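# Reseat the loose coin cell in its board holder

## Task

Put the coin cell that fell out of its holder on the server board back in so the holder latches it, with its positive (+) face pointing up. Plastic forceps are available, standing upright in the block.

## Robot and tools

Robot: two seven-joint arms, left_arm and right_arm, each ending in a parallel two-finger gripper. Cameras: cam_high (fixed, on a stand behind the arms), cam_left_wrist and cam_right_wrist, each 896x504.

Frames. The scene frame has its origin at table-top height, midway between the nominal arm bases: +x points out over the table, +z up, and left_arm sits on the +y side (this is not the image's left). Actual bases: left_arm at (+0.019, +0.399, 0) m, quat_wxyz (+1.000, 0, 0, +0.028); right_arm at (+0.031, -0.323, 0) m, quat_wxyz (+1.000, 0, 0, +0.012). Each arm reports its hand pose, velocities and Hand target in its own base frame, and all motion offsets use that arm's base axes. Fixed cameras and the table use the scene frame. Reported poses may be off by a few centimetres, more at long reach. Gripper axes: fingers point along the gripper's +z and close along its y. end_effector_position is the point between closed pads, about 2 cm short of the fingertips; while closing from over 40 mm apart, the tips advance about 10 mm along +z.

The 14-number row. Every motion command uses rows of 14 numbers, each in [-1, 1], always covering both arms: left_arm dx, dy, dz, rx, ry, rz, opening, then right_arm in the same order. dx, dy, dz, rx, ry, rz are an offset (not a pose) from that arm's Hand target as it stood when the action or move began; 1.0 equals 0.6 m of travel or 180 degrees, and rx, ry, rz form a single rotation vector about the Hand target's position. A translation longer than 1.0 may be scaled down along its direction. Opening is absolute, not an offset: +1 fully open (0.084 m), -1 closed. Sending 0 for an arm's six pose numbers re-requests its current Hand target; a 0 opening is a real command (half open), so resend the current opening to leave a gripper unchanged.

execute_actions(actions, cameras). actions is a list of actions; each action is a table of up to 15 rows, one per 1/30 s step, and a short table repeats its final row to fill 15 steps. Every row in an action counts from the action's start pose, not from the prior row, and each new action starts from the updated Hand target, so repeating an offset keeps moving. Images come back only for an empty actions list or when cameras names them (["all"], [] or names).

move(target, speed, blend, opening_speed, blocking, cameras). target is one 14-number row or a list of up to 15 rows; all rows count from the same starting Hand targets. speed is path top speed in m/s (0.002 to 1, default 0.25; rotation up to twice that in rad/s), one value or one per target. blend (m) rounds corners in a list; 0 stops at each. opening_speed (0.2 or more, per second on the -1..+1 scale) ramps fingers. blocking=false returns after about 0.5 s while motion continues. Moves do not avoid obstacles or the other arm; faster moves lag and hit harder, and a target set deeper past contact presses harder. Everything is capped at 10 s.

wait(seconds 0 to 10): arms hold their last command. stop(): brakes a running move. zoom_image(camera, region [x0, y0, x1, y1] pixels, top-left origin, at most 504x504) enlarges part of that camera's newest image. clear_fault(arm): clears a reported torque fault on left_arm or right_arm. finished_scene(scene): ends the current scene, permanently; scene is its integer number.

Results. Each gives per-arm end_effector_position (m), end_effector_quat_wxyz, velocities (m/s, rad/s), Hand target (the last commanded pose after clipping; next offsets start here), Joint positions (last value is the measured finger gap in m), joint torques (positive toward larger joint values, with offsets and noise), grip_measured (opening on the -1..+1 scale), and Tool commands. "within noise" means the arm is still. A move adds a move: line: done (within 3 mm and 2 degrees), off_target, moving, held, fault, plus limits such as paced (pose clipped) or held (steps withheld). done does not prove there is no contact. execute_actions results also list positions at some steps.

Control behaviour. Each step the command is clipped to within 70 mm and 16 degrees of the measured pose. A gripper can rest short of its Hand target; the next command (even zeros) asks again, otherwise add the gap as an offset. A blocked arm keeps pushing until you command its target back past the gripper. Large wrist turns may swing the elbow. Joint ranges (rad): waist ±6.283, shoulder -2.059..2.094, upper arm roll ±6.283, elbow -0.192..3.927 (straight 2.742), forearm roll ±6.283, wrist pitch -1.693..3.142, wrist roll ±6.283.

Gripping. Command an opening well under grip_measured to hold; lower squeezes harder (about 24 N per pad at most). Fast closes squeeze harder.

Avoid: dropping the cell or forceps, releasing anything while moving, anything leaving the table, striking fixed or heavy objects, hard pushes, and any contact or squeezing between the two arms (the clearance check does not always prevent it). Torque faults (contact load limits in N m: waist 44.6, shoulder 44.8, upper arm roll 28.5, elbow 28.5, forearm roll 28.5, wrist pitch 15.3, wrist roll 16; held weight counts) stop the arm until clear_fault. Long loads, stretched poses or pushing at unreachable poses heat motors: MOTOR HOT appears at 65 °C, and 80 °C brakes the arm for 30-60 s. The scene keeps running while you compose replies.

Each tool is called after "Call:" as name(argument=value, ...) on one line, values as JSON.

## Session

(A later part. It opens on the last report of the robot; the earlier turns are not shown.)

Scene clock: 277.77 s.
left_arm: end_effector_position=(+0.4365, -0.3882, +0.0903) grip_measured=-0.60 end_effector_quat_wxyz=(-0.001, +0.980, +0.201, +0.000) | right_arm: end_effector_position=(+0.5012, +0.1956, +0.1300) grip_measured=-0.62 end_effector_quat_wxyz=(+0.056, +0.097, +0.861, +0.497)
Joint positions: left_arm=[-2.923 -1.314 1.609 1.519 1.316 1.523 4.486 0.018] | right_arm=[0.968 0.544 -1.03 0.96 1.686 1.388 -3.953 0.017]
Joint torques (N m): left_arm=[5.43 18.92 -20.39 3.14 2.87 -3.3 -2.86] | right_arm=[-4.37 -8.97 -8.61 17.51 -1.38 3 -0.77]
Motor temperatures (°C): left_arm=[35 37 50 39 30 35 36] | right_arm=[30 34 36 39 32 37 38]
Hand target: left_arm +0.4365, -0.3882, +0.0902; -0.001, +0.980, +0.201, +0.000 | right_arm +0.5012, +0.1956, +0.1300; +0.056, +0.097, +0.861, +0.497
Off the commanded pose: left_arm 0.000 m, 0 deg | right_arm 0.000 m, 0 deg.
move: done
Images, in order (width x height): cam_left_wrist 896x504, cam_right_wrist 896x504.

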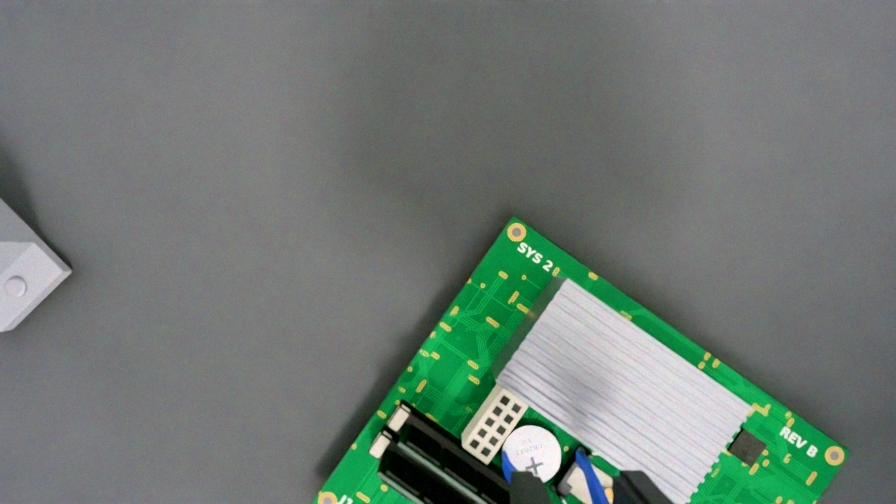

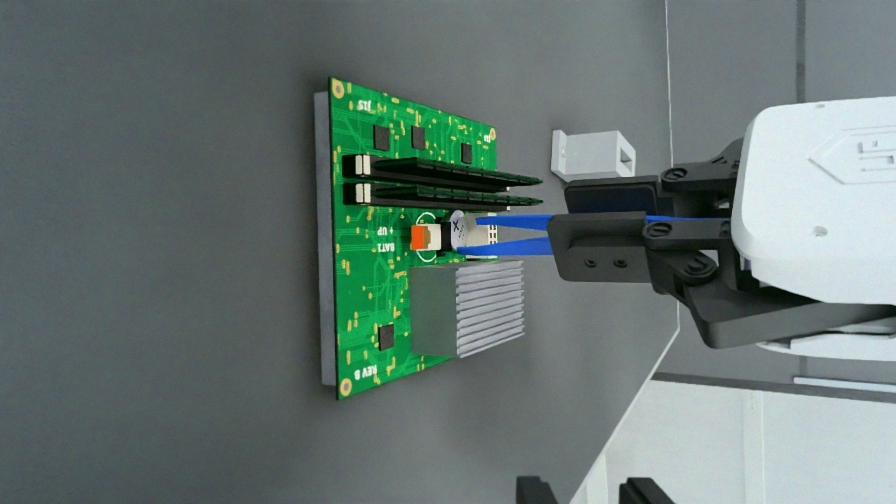

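Call:
move(target=[[0, 0, 0.02, 0, 0, 0, -0.58, 0, 0, 0, 0, 0, 0, -0.6], [-0.0035, 0.0045, 0.03, 0, 0, 0.3, -0.58, 0, 0, 0, 0, 0, 0, -0.6], [-0.0069, 0.009, 0.02, 0, 0, 0.5944, -0.58, 0, 0, 0, 0, 0, 0, -0.6], [-0.0069, 0.009, 0.0, 0, 0, 0.5944, -0.58, 0, 0, 0, 0, 0, 0, -0.6]], speed=[0.1, 0.4, 0.4, 0.08], blend=[0.003, 0.01, 0.003, 0], opening_speed=0.5, cameras=["cam_left_wrist", "cam_right_wrist"])

Call:
zoom_image(camera="cam_left_wrist", region=[470, 400, 610, 504])

Scene clock: 308.13 s.
left_arm: end_effector_position=(+0.4323, -0.3830, +0.0905) grip_measured=-0.60 end_effector_quat_wxyz=(-0.001, +0.421, +0.907, -0.001) | right_arm: end_effector_position=(+0.5012, +0.1956, +0.1300) grip_measured=-0.62 end_effector_quat_wxyz=(+0.056, +0.097, +0.861, +0.497)
Joint positions: left_arm=[-2.907 -1.182 1.715 1.477 1.188 1.4 2.643 0.018] | right_arm=[0.968 0.544 -1.03 0.96 1.686 1.388 -3.953 0.017]
Joint torques (N m): left_arm=[-0.19 12.94 0.57 2.67 4.72 1.94 -2.84] | right_arm=[-4.24 -8.89 -8.56 17.41 -1.27 2.88 -0.75]
Motor temperatures (°C): left_arm=[35 36 45 38 30 36 36] | right_arm=[30 34 36 40 32 37 38]
Hand target: left_arm +0.4323, -0.3828, +0.0902; -0.001, +0.421, +0.907, -0.001 | right_arm +0.5012, +0.1956, +0.1300; +0.056, +0.097, +0.861, +0.497
Off the commanded pose: left_arm 0.000 m, 0 deg | right_arm 0.000 m, 0 deg.
move: done
Images, in order (width x height): cam_left_wrist 896x504, cam_right_wrist 896x504.

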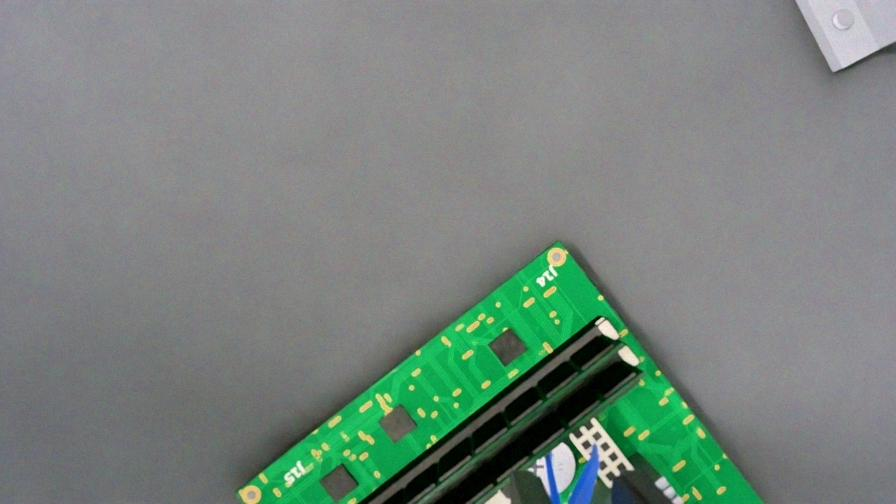

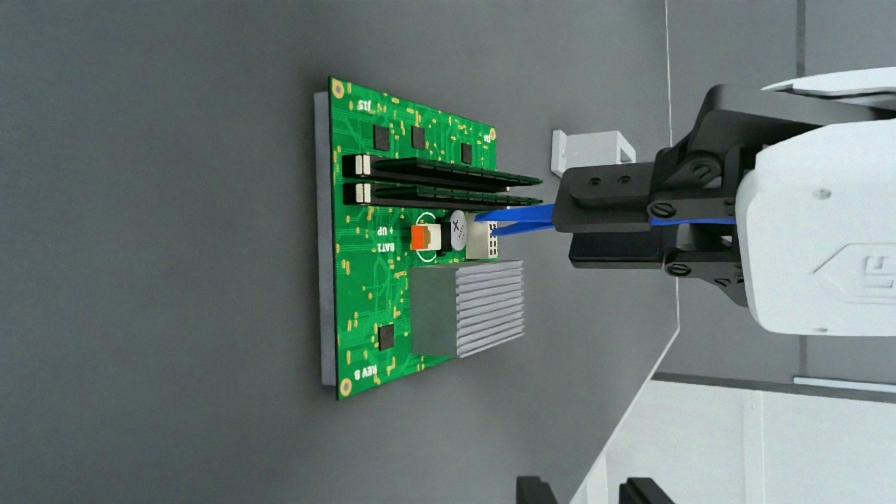

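Scaled by 3.600 from the camera's 896x504 image, which has a finer 1280x720 frame.

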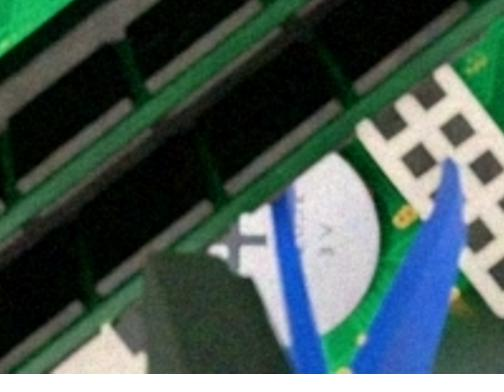

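Call:
move(target=[[0, 0, 0.1, 0, 0, 0, -0.58, 0, 0, 0, 0, 0, 0, -0.6]], speed=[0.08], cameras=["cam_left_wrist", "cam_right_wrist"])

Call:
zoom_image(camera="cam_left_wrist", region=[440, 380, 640, 504])

Call:
zoom_image(camera="cam_right_wrist", region=[400, 170, 720, 310])

Scene clock: 324.00 s.
left_arm: end_effector_position=(+0.4323, -0.3828, +0.1501) grip_measured=-0.60 end_effector_quat_wxyz=(-0.001, +0.421, +0.907, -0.001) | right_arm: end_effector_position=(+0.5012, +0.1956, +0.1300) grip_measured=-0.62 end_effector_quat_wxyz=(+0.056, +0.097, +0.861, +0.497)
Joint positions: left_arm=[-2.907 -1.112 1.637 1.533 1.111 1.494 2.671 0.018] | right_arm=[0.968 0.544 -1.03 0.96 1.686 1.388 -3.953 0.017]
Joint torques (N m): left_arm=[-4.23 27.19 -25.57 12.23 -2.47 0.25 2.93] | right_arm=[-4.31 -8.93 -8.6 17.36 -1.32 2.86 -0.67]
Motor temperatures (°C): left_arm=[35 36 40 38 30 37 36] | right_arm=[30 34 36 40 32 37 38]
Hand target: left_arm +0.4323, -0.3828, +0.1502; -0.001, +0.421, +0.907, -0.001 | right_arm +0.5012, +0.1956, +0.1300; +0.056, +0.097, +0.861, +0.497
Off the commanded pose: left_arm 0.000 m, 0 deg | right_arm 0.000 m, 0 deg.
move: done
Images, in order (width x height): cam_left_wrist 896x504, cam_right_wrist 896x504.

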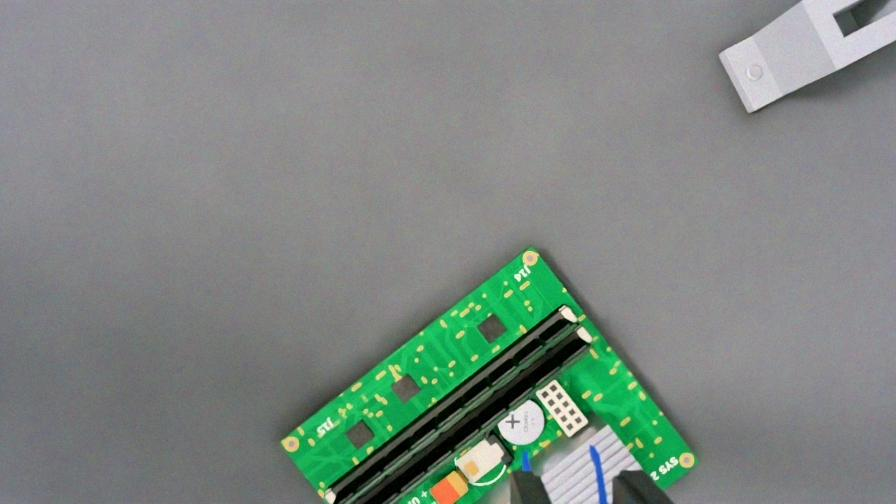

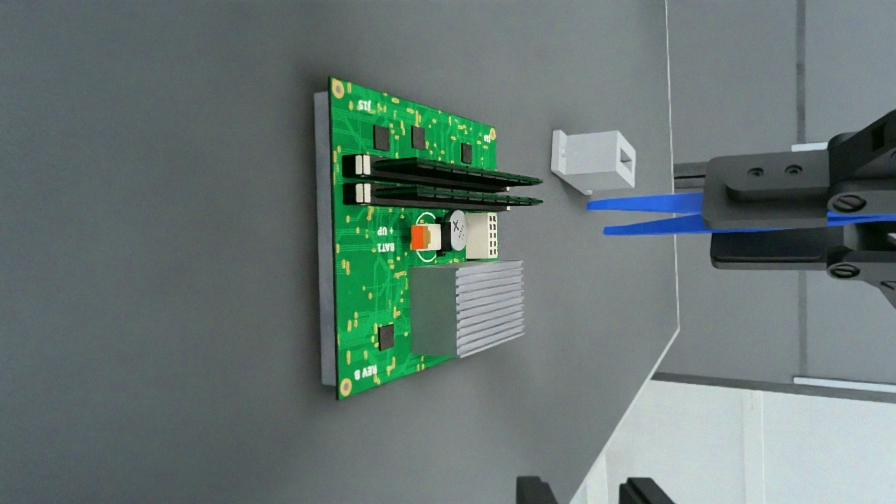

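Scaled by 2.520 from the camera's 896x504 image, which has a finer 1280x720 frame.

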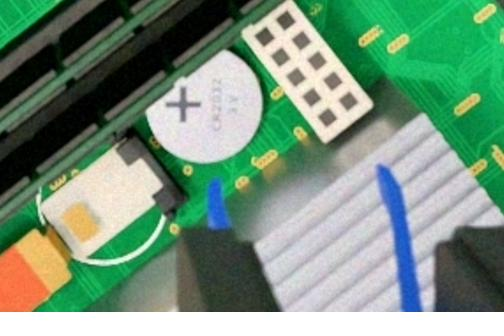

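Scaled by 1.575 from the camera's 896x504 image, which has a finer 1280x720 frame.

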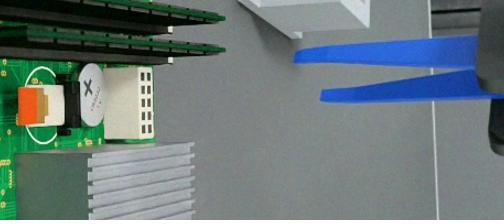

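Call:
move(target=[[0.0027, -0.0025, 0, 0, 0, -0.3, -1.0, 0, 0, 0, 0, 0, 0, -0.6], [0.0053, -0.005, 0, 0, 0, -0.5944, -1.0, 0, 0, 0, 0, 0, 0, -0.6], [0.0053, -0.005, -0.025, 0, 0, -0.5944, -0.58, 0, 0, 0, 0, 0, 0, -0.6]], speed=[0.4, 0.4, 0.1], blend=[0.01, 0, 0], opening_speed=0.6, cameras=["cam_left_wrist"])

Call:
zoom_image(camera="cam_left_wrist", region=[440, 380, 640, 504])

Scene clock: 351.93 s.
left_arm: end_effector_position=(+0.4355, -0.3858, +0.1352) grip_measured=-0.60 end_effector_quat_wxyz=(-0.001, +0.980, +0.201, +0.000) | right_arm: end_effector_position=(+0.5012, +0.1956, +0.1300) grip_measured=-0.62 end_effector_quat_wxyz=(+0.056, +0.097, +0.861, +0.497)
Joint positions: left_arm=[-2.921 -1.277 1.532 1.549 1.277 1.605 4.496 0.018] | right_arm=[0.968 0.544 -1.03 0.96 1.686 1.388 -3.953 0.017]
Joint torques (N m): left_arm=[5.57 19.02 -19.71 3.25 2.83 -3.04 -2.77] | right_arm=[-4.64 -9.01 -8.67 17.22 -1.2 2.9 -0.72]
Motor temperatures (°C): left_arm=[35 36 47 39 30 36 36] | right_arm=[30 34 36 40 32 37 38]
Hand target: left_arm +0.4355, -0.3858, +0.1352; -0.001, +0.980, +0.201, +0.000 | right_arm +0.5012, +0.1956, +0.1300; +0.056, +0.097, +0.861, +0.497
Off the commanded pose: left_arm 0.000 m, 0 deg | right_arm 0.000 m, 0 deg.
move: done; blend cut to 0 m at target 1
Images, in order (width x height): cam_left_wrist 896x504.

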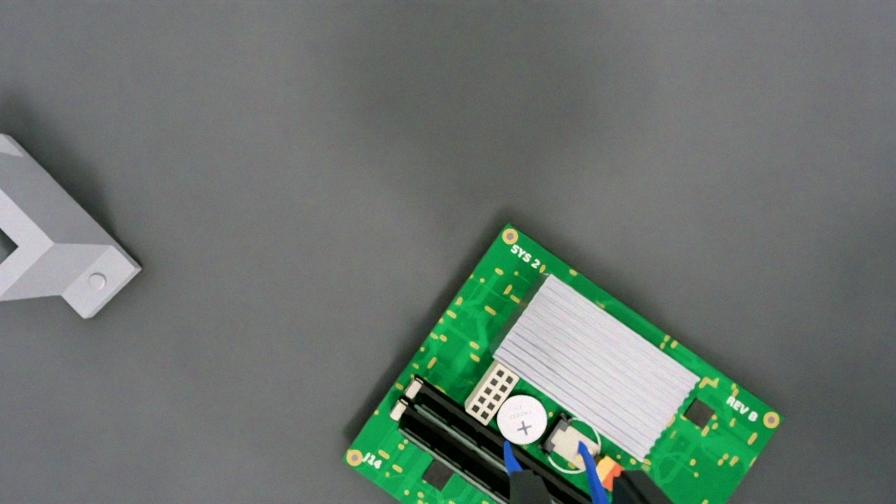

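Scaled by 2.520 from the camera's 896x504 image, which has a finer 1280x720 frame.

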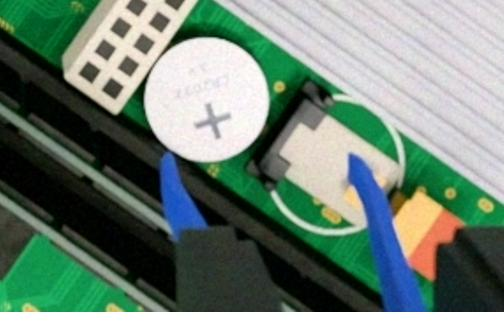

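Call:
move(target=[[0.0032, 0.0137, 0.003, 0, 0, 0.3056, -0.58, 0, 0, 0, 0, 0, 0, -0.6], [0.0032, 0.0137, -0.0503, 0, 0, 0.3056, -0.58, 0, 0, 0, 0, 0, 0, -0.6]], speed=[0.35, 0.1], blend=[0.003, 0], opening_speed=0.6, cameras=["cam_left_wrist", "cam_right_wrist"])

Call:
zoom_image(camera="cam_left_wrist", region=[470, 400, 610, 504])

Call:
zoom_image(camera="cam_right_wrist", region=[400, 170, 560, 290])

Scene clock: 389.23 s.
left_arm: end_effector_position=(+0.4334, -0.3925, +0.1324) grip_measured=-0.60 end_effector_quat_wxyz=(+0.023, +0.781, +0.624, -0.011) | right_arm: end_effector_position=(+0.5012, +0.1956, +0.1300) grip_measured=-0.62 end_effector_quat_wxyz=(+0.056, +0.097, +0.861, +0.497)
Joint positions: left_arm=[-2.889 -1.245 1.566 1.5 1.248 1.502 3.547 0.018] | right_arm=[0.968 0.544 -1.03 0.96 1.686 1.388 -3.953 0.017]
Joint torques (N m): left_arm=[0.54 20.05 -27.11 4.17 0.28 -0.76 -0.04] | right_arm=[-4.44 -8.97 -8.67 17.33 -1.16 2.88 -0.74]
Hand target: left_arm +0.4334, -0.3925, +0.1324; +0.023, +0.781, +0.624, -0.011 (not the last commanded pose) | right_arm +0.5012, +0.1956, +0.1300; +0.056, +0.097, +0.861, +0.497
Tool commands: left_gripper/opening=-0.58 right_gripper/opening=-0.6
Off the commanded pose: left_arm 0.031 m, 3 deg | right_arm 0.000 m, 0 deg.
TORQUE FAULT: the external load on joint 3 (upper arm roll) of the left arm reached its load limit, and that arm stopped. The contact can be on any part of that arm beyond that joint, not only on its tool. A torque fault puts only its own arm into a fault stop. That arm's remaining commands of this call were not run. The hold on joint 3 (upper arm roll) of that arm was moved back by the arm itself, up to 3 degrees, as the stop began. That arm is still stopped at the end of this call. While its stop runs, that arm, its gripper or tool too, takes no new command.
CLEAR FAULT: the left arm stays stopped (state 4) until you call clear_fault(arm="left_arm").
End effector pose when the fault began: left_arm: position (+0.4377, -0.3781, +0.1085), quat_wxyz (+0.000, +0.776, +0.630, -0.001)
Joint positions when the fault began: left_arm=[-2.889 -1.246 1.617 1.499 1.248 1.503 3.547 0.018]
move: fault (left_arm)
Images, in order (width x height): cam_left_wrist 896x504, cam_right_wrist 896x504.

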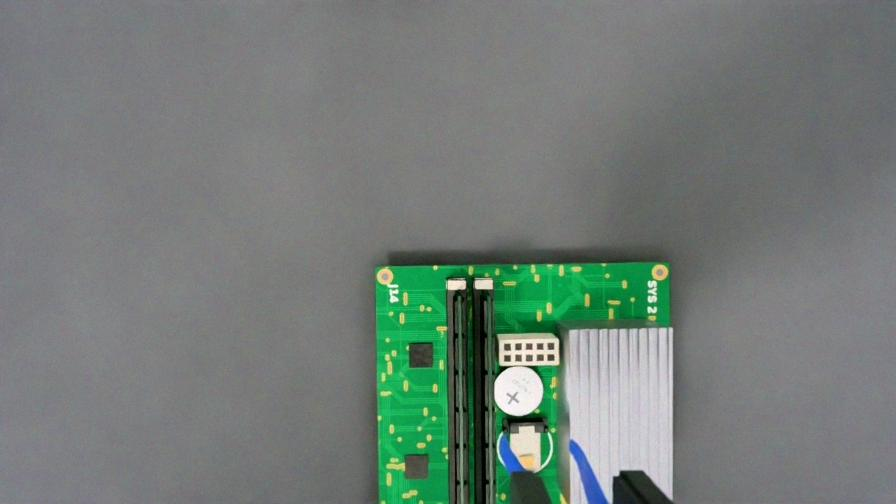

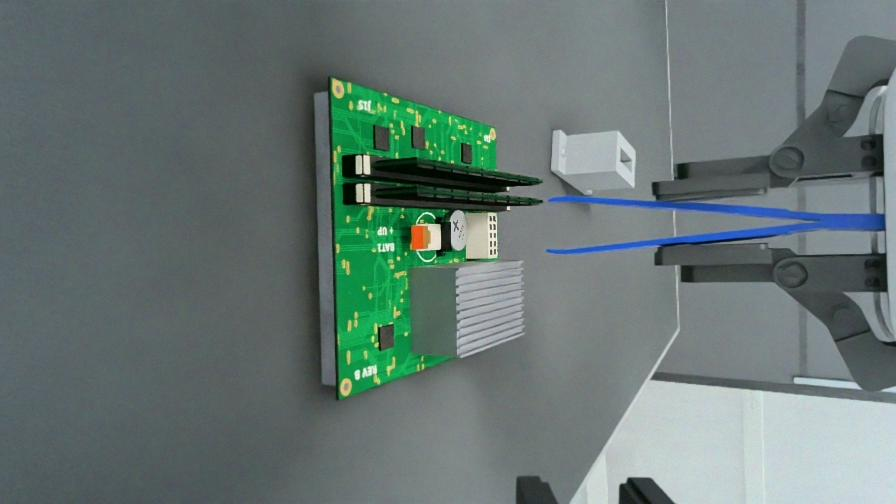

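Scaled by 3.600 from the camera's 896x504 image, which has a finer 1280x720 frame.

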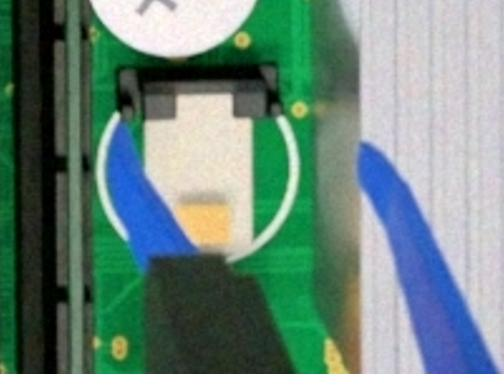

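Scaled by 3.150 from the camera's 896x504 image, which has a finer 1280x720 frame.

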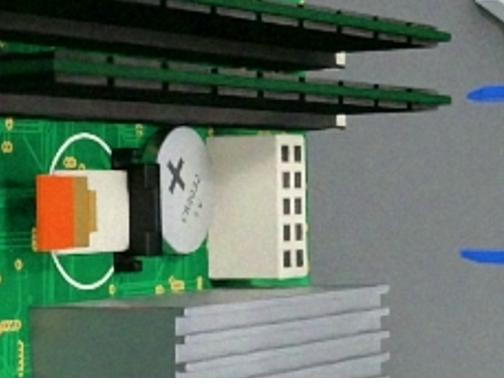

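Call:
clear_fault(arm="left_arm", cameras=["cam_left_wrist","cam_right_wrist"])

Scene clock: 410.70 s.
left_arm: end_effector_position=(+0.4334, -0.3925, +0.1325) grip_measured=-0.60 end_effector_quat_wxyz=(+0.023, +0.781, +0.624, -0.011) | right_arm: end_effector_position=(+0.5012, +0.1956, +0.1300) grip_measured=-0.62 end_effector_quat_wxyz=(+0.056, +0.097, +0.861, +0.497)
Joint positions: left_arm=[-2.889 -1.245 1.566 1.5 1.248 1.502 3.547 0.018] | right_arm=[0.968 0.544 -1.03 0.96 1.686 1.388 -3.953 0.017]
Joint torques (N m): left_arm=[0.49 20.04 -27.02 4.25 0.26 -0.75 0.02] | right_arm=[-4.61 -9.14 -8.87 17 -0.79 2.82 -0.57]
Hand target: left_arm +0.4334, -0.3925, +0.1325; +0.023, +0.781, +0.624, -0.011 (not the last commanded pose) | right_arm +0.5012, +0.1956, +0.1300; +0.056, +0.097, +0.861, +0.497
Tool commands: left_gripper/opening=-0.58 right_gripper/opening=-0.6
Off the commanded pose: left_arm 0.032 m, 3 deg | right_arm 0.000 m, 0 deg.
TORQUE FAULT, CONTINUED: the left arm's stop, for the torque fault of joint 3 (upper arm roll) that an earlier result reported, is over. The call counts as one of the actions that you can send in this scene. The hold on joint 3 (upper arm roll) of that arm was moved back by the arm itself, up to 3 degrees, as the stop began. That arm's target is now where it stood when the stop ended, not its last command. That arm's gripper keeps its grip as last carried out, and that arm accepts commands again: back off and push less far.
CLEAR FAULT: your call cleared the left arm's torque fault. If a joint's load stays at its limit, that arm stops again at once.
Images, in order (width x height): cam_left_wrist 896x504, cam_right_wrist 896x504.

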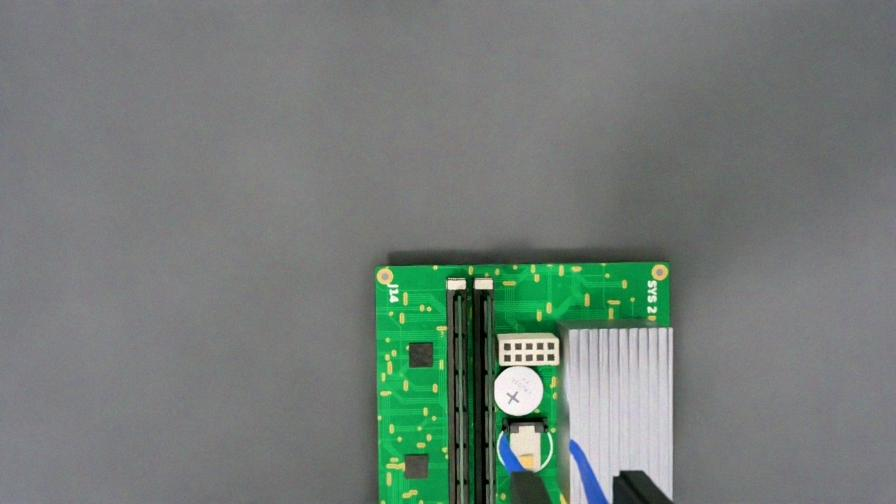

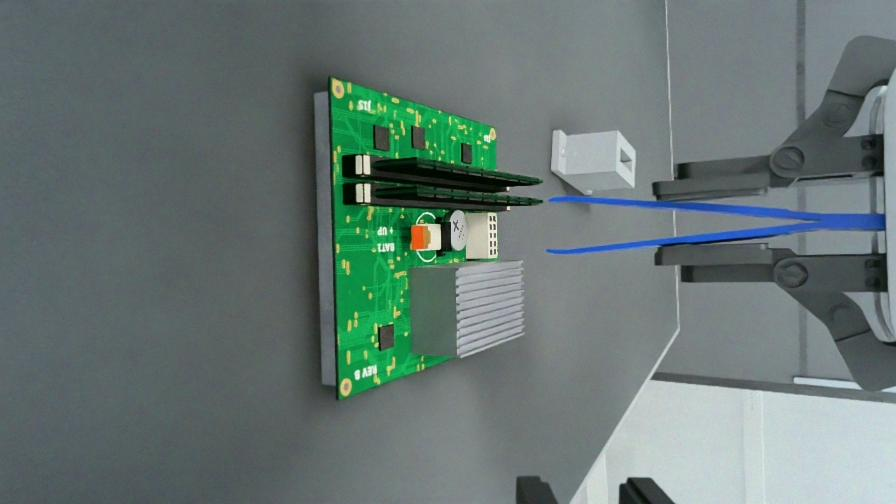

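Call:
move(target=[[-0.0015,0.012,0.0292,0.0164,-0.0034,-0.2725,-1,0,0,0,0,0,0,-0.6],[-0.0015,0.012,0.0292,0.0164,-0.0034,-0.2725,-0.58,0,0,0,0,0,0,-0.6]], speed=0.4, cameras=["cam_left_wrist","cam_right_wrist"])

Scene clock: 451.53 s.
left_arm: end_effector_position=(+0.4325, -0.3853, +0.1500) grip_measured=-0.60 end_effector_quat_wxyz=(+0.000, +0.970, +0.243, +0.000) | right_arm: end_effector_position=(+0.5012, +0.1956, +0.1300) grip_measured=-0.62 end_effector_quat_wxyz=(+0.056, +0.097, +0.861, +0.497)
Joint positions: left_arm=[-2.917 -1.264 1.506 1.551 1.262 1.626 4.406 0.018] | right_arm=[0.968 0.544 -1.03 0.96 1.686 1.388 -3.953 0.017]
Joint torques (N m): left_arm=[-4.1 18.92 -26.78 8.41 -2.37 -0.03 2.76] | right_arm=[-4.69 -9.26 -8.79 17 -0.78 2.84 -0.64]
Hand target: left_arm +0.4325, -0.3853, +0.1500; +0.000, +0.970, +0.243, +0.000 | right_arm +0.5012, +0.1956, +0.1300; +0.056, +0.097, +0.861, +0.497
Off the commanded pose: left_arm 0.000 m, 0 deg | right_arm 0.000 m, 0 deg.
move: done
Images, in order (width x height): cam_left_wrist 896x504, cam_right_wrist 896x504.

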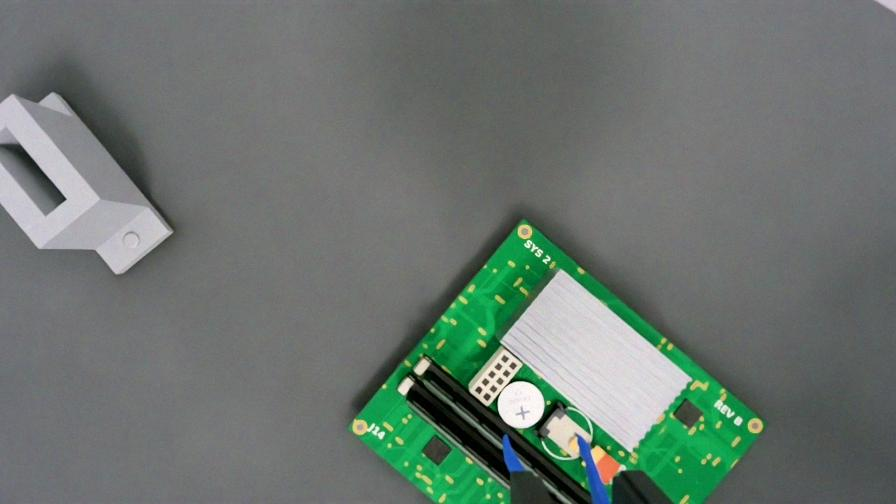

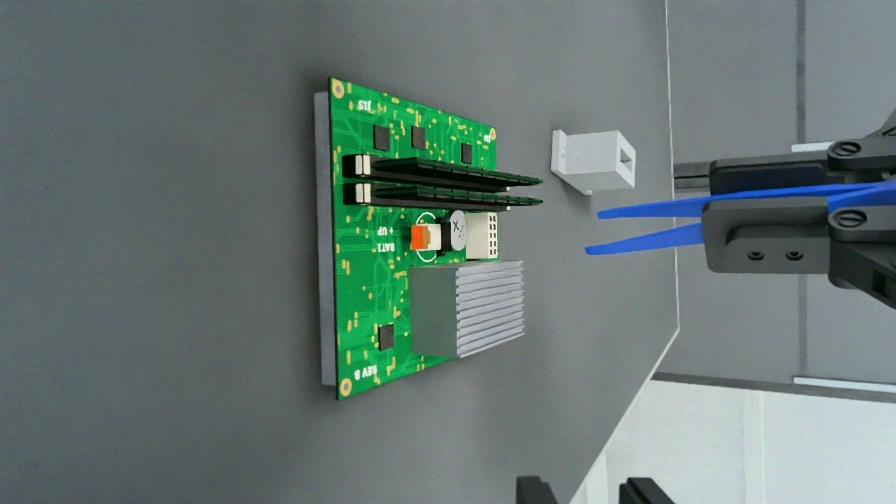

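Call:
zoom_image(camera="cam_left_wrist", region=[440, 330, 640, 504])

Call:
zoom_image(camera="cam_right_wrist", region=[390, 170, 550, 290])

Scaled by 2.520 from the camera's 896x504 image, which has a finer 1280x720 frame.

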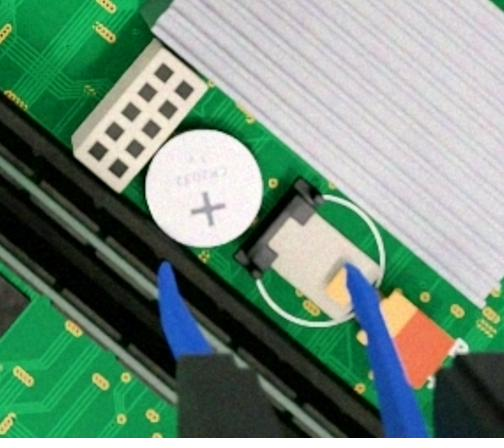

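Scaled by 3.150 from the camera's 896x504 image, which has a finer 1280x720 frame.

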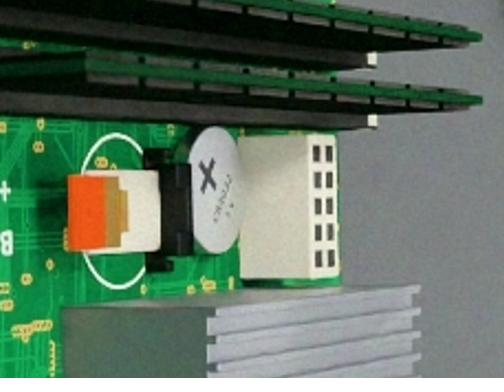

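Call:
zoom_image(camera="cam_right_wrist", region=[425, 195, 505, 265])

Call:
zoom_image(camera="cam_left_wrist", region=[480, 370, 570, 450])

Scaled by 6.300 from the camera's 896x504 image, which has a finer 1280x720 frame.

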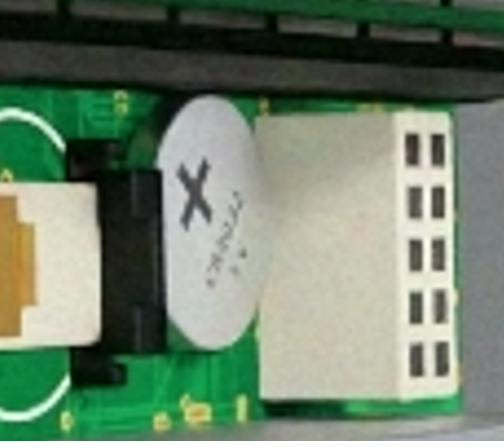

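Scaled by 5.600 from the camera's 896x504 image, which has a finer 1280x720 frame.

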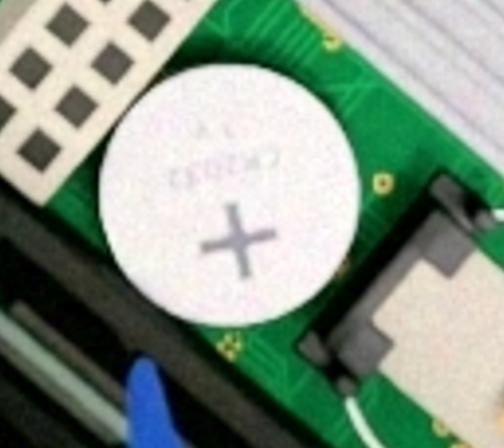

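Call:
move(target=[0.0015,0.0022,-0.0333,-0.0175,0.0033,0.5665,-0.58,0,0,0,0,0,0,-0.6], speed=0.6, cameras=["cam_left_wrist"])

Call:
zoom_image(camera="cam_left_wrist", region=[440, 360, 640, 504])

Scene clock: 538.17 s.
left_arm: end_effector_position=(+0.4334, -0.3840, +0.1300) grip_measured=-0.60 end_effector_quat_wxyz=(+0.022, +0.421, +0.907, -0.010) | right_arm: end_effector_position=(+0.5012, +0.1956, +0.1300) grip_measured=-0.62 end_effector_quat_wxyz=(+0.056, +0.097, +0.861, +0.497)
Joint positions: left_arm=[-2.865 -1.16 1.629 1.459 1.192 1.43 2.634 0.018] | right_arm=[0.968 0.544 -1.03 0.96 1.686 1.388 -3.953 0.017]
Joint torques (N m): left_arm=[5.52 26.72 -19.11 6.18 3.16 -3.2 -2.46] | right_arm=[-4.65 -9.08 -9.09 16.85 -0.76 2.81 -0.56]
Motor temperatures (°C): left_arm=[35 36 52 38 30 35 36] | right_arm=[30 34 35 40 32 36 38]
Hand target: left_arm +0.4334, -0.3840, +0.1300; +0.022, +0.421, +0.907, -0.010 | right_arm +0.5012, +0.1956, +0.1300; +0.056, +0.097, +0.861, +0.497
Off the commanded pose: left_arm 0.000 m, 0 deg | right_arm 0.000 m, 0 deg.
move: done
Images, in order (width x height): cam_left_wrist 896x504.

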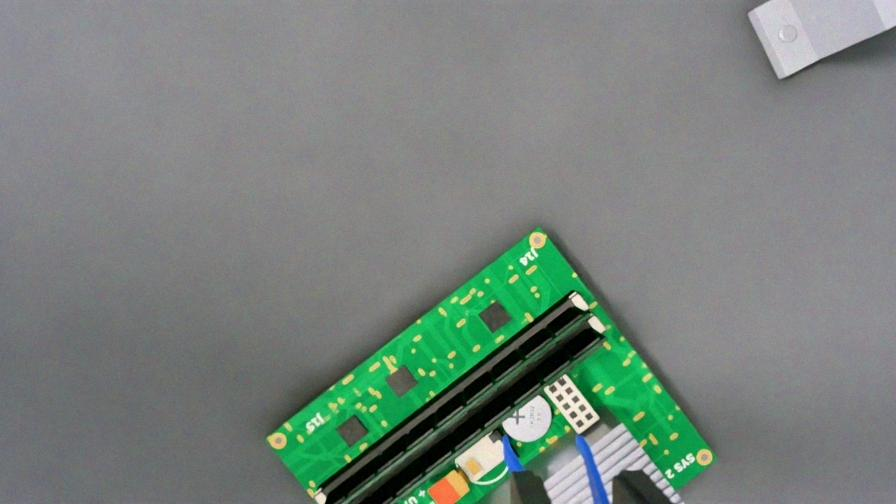

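Scaled by 2.520 from the camera's 896x504 image, which has a finer 1280x720 frame.

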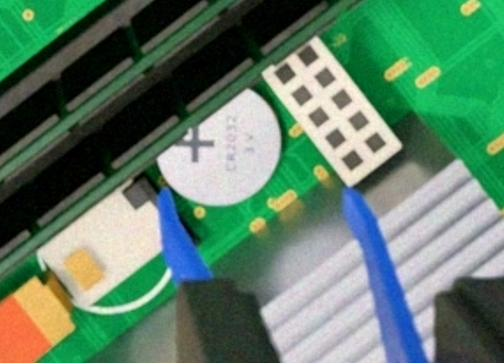

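Call:
wait(seconds=0, cameras=["cam_right_wrist"])

Call:
zoom_image(camera="cam_right_wrist", region=[400, 170, 600, 300])

Scene clock: 570.57 s.
left_arm: end_effector_position=(+0.4334, -0.3840, +0.1300) grip_measured=-0.60 end_effector_quat_wxyz=(+0.022, +0.421, +0.907, -0.010) | right_arm: end_effector_position=(+0.5012, +0.1956, +0.1300) grip_measured=-0.62 end_effector_quat_wxyz=(+0.056, +0.097, +0.861, +0.497)
Joint positions: left_arm=[-2.865 -1.16 1.629 1.458 1.192 1.43 2.634 0.018] | right_arm=[0.968 0.544 -1.03 0.96 1.686 1.388 -3.953 0.017]
Joint torques (N m): left_arm=[5.39 26.7 -19.21 6.07 2.93 -3.21 -2.83] | right_arm=[-4.38 -9.25 -8.95 16.96 -0.66 2.72 -0.52]
Motor temperatures (°C): left_arm=[35 37 47 38 30 36 36] | right_arm=[30 34 35 40 32 36 38]
Hand target: left_arm +0.4334, -0.3840, +0.1300; +0.022, +0.421, +0.907, -0.010 | right_arm +0.5012, +0.1956, +0.1300; +0.056, +0.097, +0.861, +0.497
Tool commands: left_gripper/opening=-0.58 right_gripper/opening=-0.6
Off the commanded pose: left_arm 0.000 m, 0 deg | right_arm 0.000 m, 0 deg.
Images, in order (width x height): cam_right_wrist 896x504.

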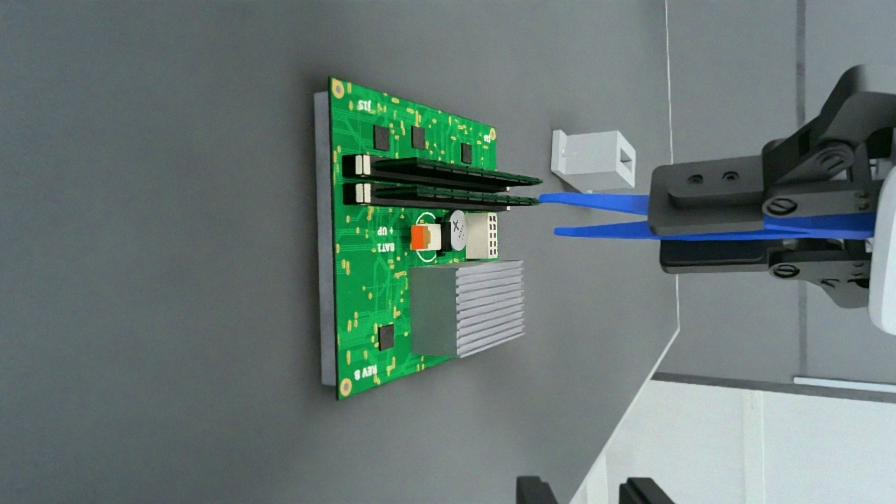

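Scaled by 2.520 from the camera's 896x504 image, which has a finer 1280x720 frame.

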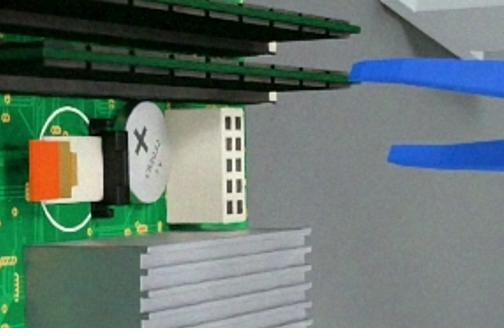

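Call:
move(target=[-0.0113,0.3583,0.0333,-0.0167,-0.0227,0.1526,-1,0,0,0,0,0,0,-0.6], speed=0.5, cameras=["cam_left_wrist","cam_right_wrist"])

Call:
zoom_image(camera="cam_left_wrist", region=[460, 340, 640, 504])

Scene clock: 611.20 s.
left_arm: end_effector_position=(+0.4267, -0.1690, +0.1500) grip_measured=-0.87 end_effector_quat_wxyz=(+0.067, +0.193, +0.979, -0.013) | right_arm: end_effector_position=(+0.5012, +0.1956, +0.1300) grip_measured=-0.62 end_effector_quat_wxyz=(+0.056, +0.097, +0.861, +0.497)
Joint positions: left_arm=[-2.067 -1.122 1.382 0.908 1.203 1.341 2.344 0.006] | right_arm=[0.968 0.544 -1.03 0.96 1.686 1.388 -3.953 0.017]
Joint torques (N m): left_arm=[5.22 7.84 -24.34 7.43 3 -3.31 2.83] | right_arm=[-4.4 -9.15 -9.1 16.77 -0.53 2.8 -0.56]
Hand target: left_arm +0.4267, -0.1690, +0.1500; +0.067, +0.193, +0.979, -0.013 | right_arm +0.5012, +0.1956, +0.1300; +0.056, +0.097, +0.861, +0.497
Off the commanded pose: left_arm 0.000 m, 0 deg | right_arm 0.000 m, 0 deg.
move: done; limits=paced
Images, in order (width x height): cam_left_wrist 896x504, cam_right_wrist 896x504.

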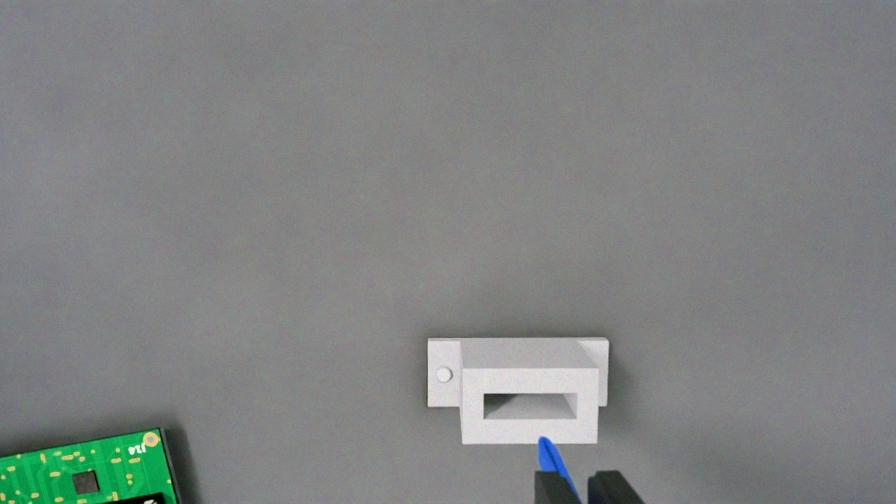

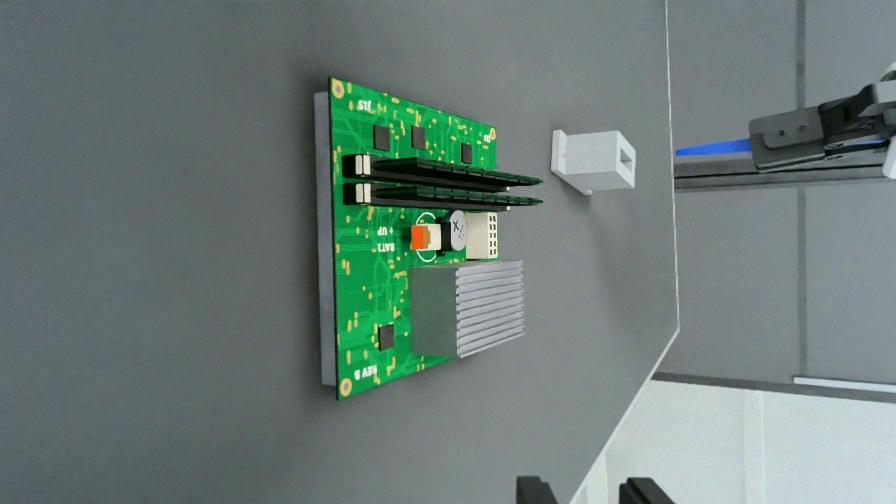

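Scaled by 2.800 from the camera's 896x504 image, which has a finer 1280x720 frame.

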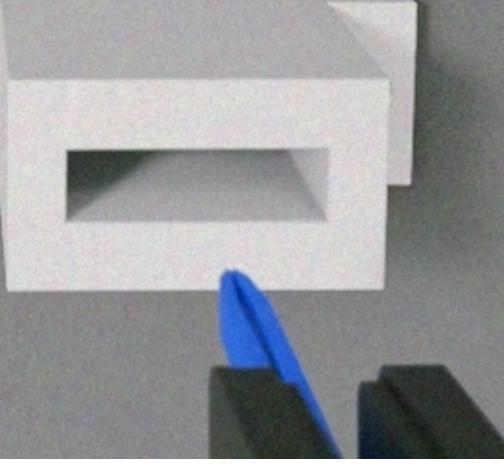

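Call:
move(target=[0.002,-0.0008,-0.0533,0,0,0,-1,0,0,0,0,0,0,-0.6], speed=0.3, cameras=["cam_left_wrist"])

Call:
zoom_image(camera="cam_left_wrist", region=[460, 360, 620, 504])

Scene clock: 630.17 s.
left_arm: end_effector_position=(+0.4278, -0.1695, +0.1181) grip_measured=-0.87 end_effector_quat_wxyz=(+0.067, +0.193, +0.979, -0.013) | right_arm: end_effector_position=(+0.5012, +0.1956, +0.1300) grip_measured=-0.62 end_effector_quat_wxyz=(+0.056, +0.097, +0.861, +0.497)
Joint positions: left_arm=[-2.083 -1.142 1.46 0.884 1.27 1.289 2.322 0.006] | right_arm=[0.968 0.544 -1.03 0.96 1.686 1.388 -3.953 0.017]
Joint torques (N m): left_arm=[-4.28 8 -17.39 6.66 3.54 -3.43 -2.87] | right_arm=[-4.67 -9.49 -8.94 16.85 -0.65 2.81 -0.57]
Hand target: left_arm +0.4279, -0.1695, +0.1180; +0.067, +0.193, +0.979, -0.013 | right_arm +0.5012, +0.1956, +0.1300; +0.056, +0.097, +0.861, +0.497
Off the commanded pose: left_arm 0.000 m, 0 deg | right_arm 0.000 m, 0 deg.
move: done
Images, in order (width x height): cam_left_wrist 896x504.

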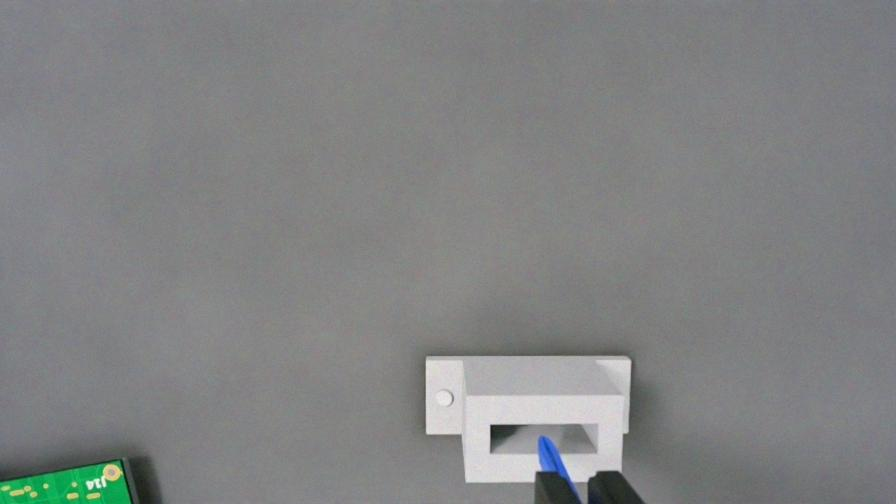

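Scaled by 3.150 from the camera's 896x504 image, which has a finer 1280x720 frame.

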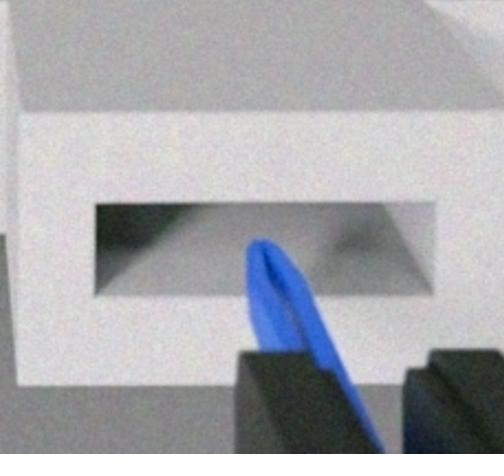

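Call:
move(target=[[-0.0012,0.0005,-0.065,0,0,0,-1,0,0,0,0,0,0,-0.6],[-0.0012,0.0005,-0.065,0,0,0,0.2,0,0,0,0,0,0,-0.6],[0.0083,-0.0035,-0.0633,0.01644,0.04009,0,0.2,0,0,0,0,0,0,-0.6],[0.0083,-0.0035,-0.0633,0.01644,0.04009,0,-0.8,0,0,0,0,0,0,-0.6],[0.0083,-0.0035,0.0533,0.01644,0.04009,0,-0.8,0,0,0,0,0,0,-0.6]], speed=[0.12,0.1,0.2,0.2,0.3], cameras=["cam_left_wrist","cam_right_wrist"])

Call:
zoom_image(camera="cam_left_wrist", region=[460, 340, 640, 504])

Scene clock: 643.73 s.
left_arm: end_effector_position=(+0.4328, -0.1716, +0.1499) grip_measured=-0.82 end_effector_quat_wxyz=(+0.000, +0.194, +0.981, +0.000) | right_arm: end_effector_position=(+0.5012, +0.1956, +0.1300) grip_measured=-0.62 end_effector_quat_wxyz=(+0.056, +0.097, +0.861, +0.497)
Joint positions: left_arm=[-2.19 -1.1 1.436 1.061 1.096 1.454 2.398 0.008] | right_arm=[0.968 0.544 -1.03 0.96 1.686 1.388 -3.953 0.017]
Joint torques (N m): left_arm=[5.66 19.22 -24.71 12.41 -2.18 -0.45 2.83] | right_arm=[-4.32 -9.42 -8.91 16.73 -0.52 2.75 -0.48]
Hand target: left_arm +0.4328, -0.1716, +0.1500; +0.000, +0.194, +0.981, +0.000 | right_arm +0.5012, +0.1956, +0.1300; +0.056, +0.097, +0.861, +0.497
Off the commanded pose: left_arm 0.000 m, 0 deg | right_arm 0.000 m, 0 deg.
move: done
Images, in order (width x height): cam_left_wrist 896x504, cam_right_wrist 896x504.

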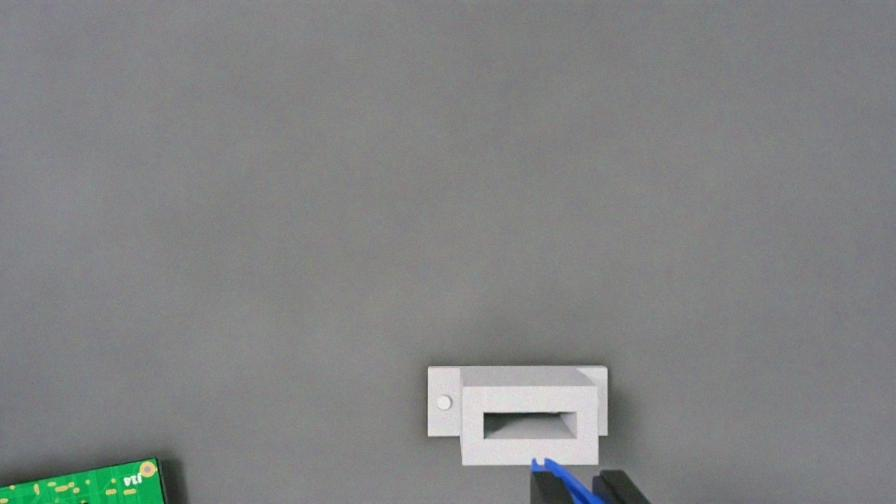

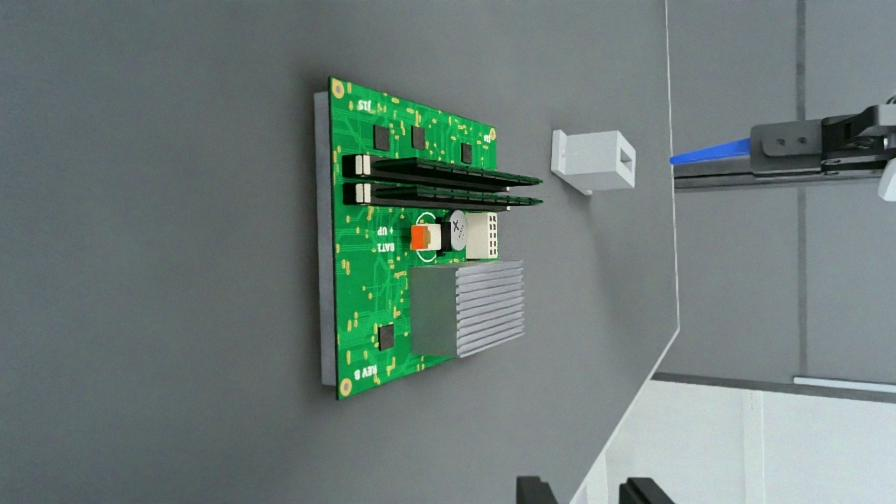

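Scaled by 2.800 from the camera's 896x504 image, which has a finer 1280x720 frame.

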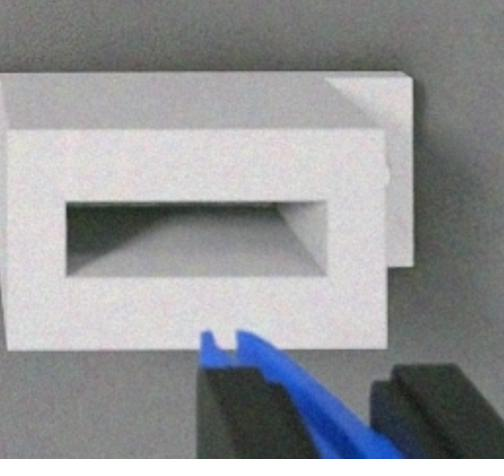

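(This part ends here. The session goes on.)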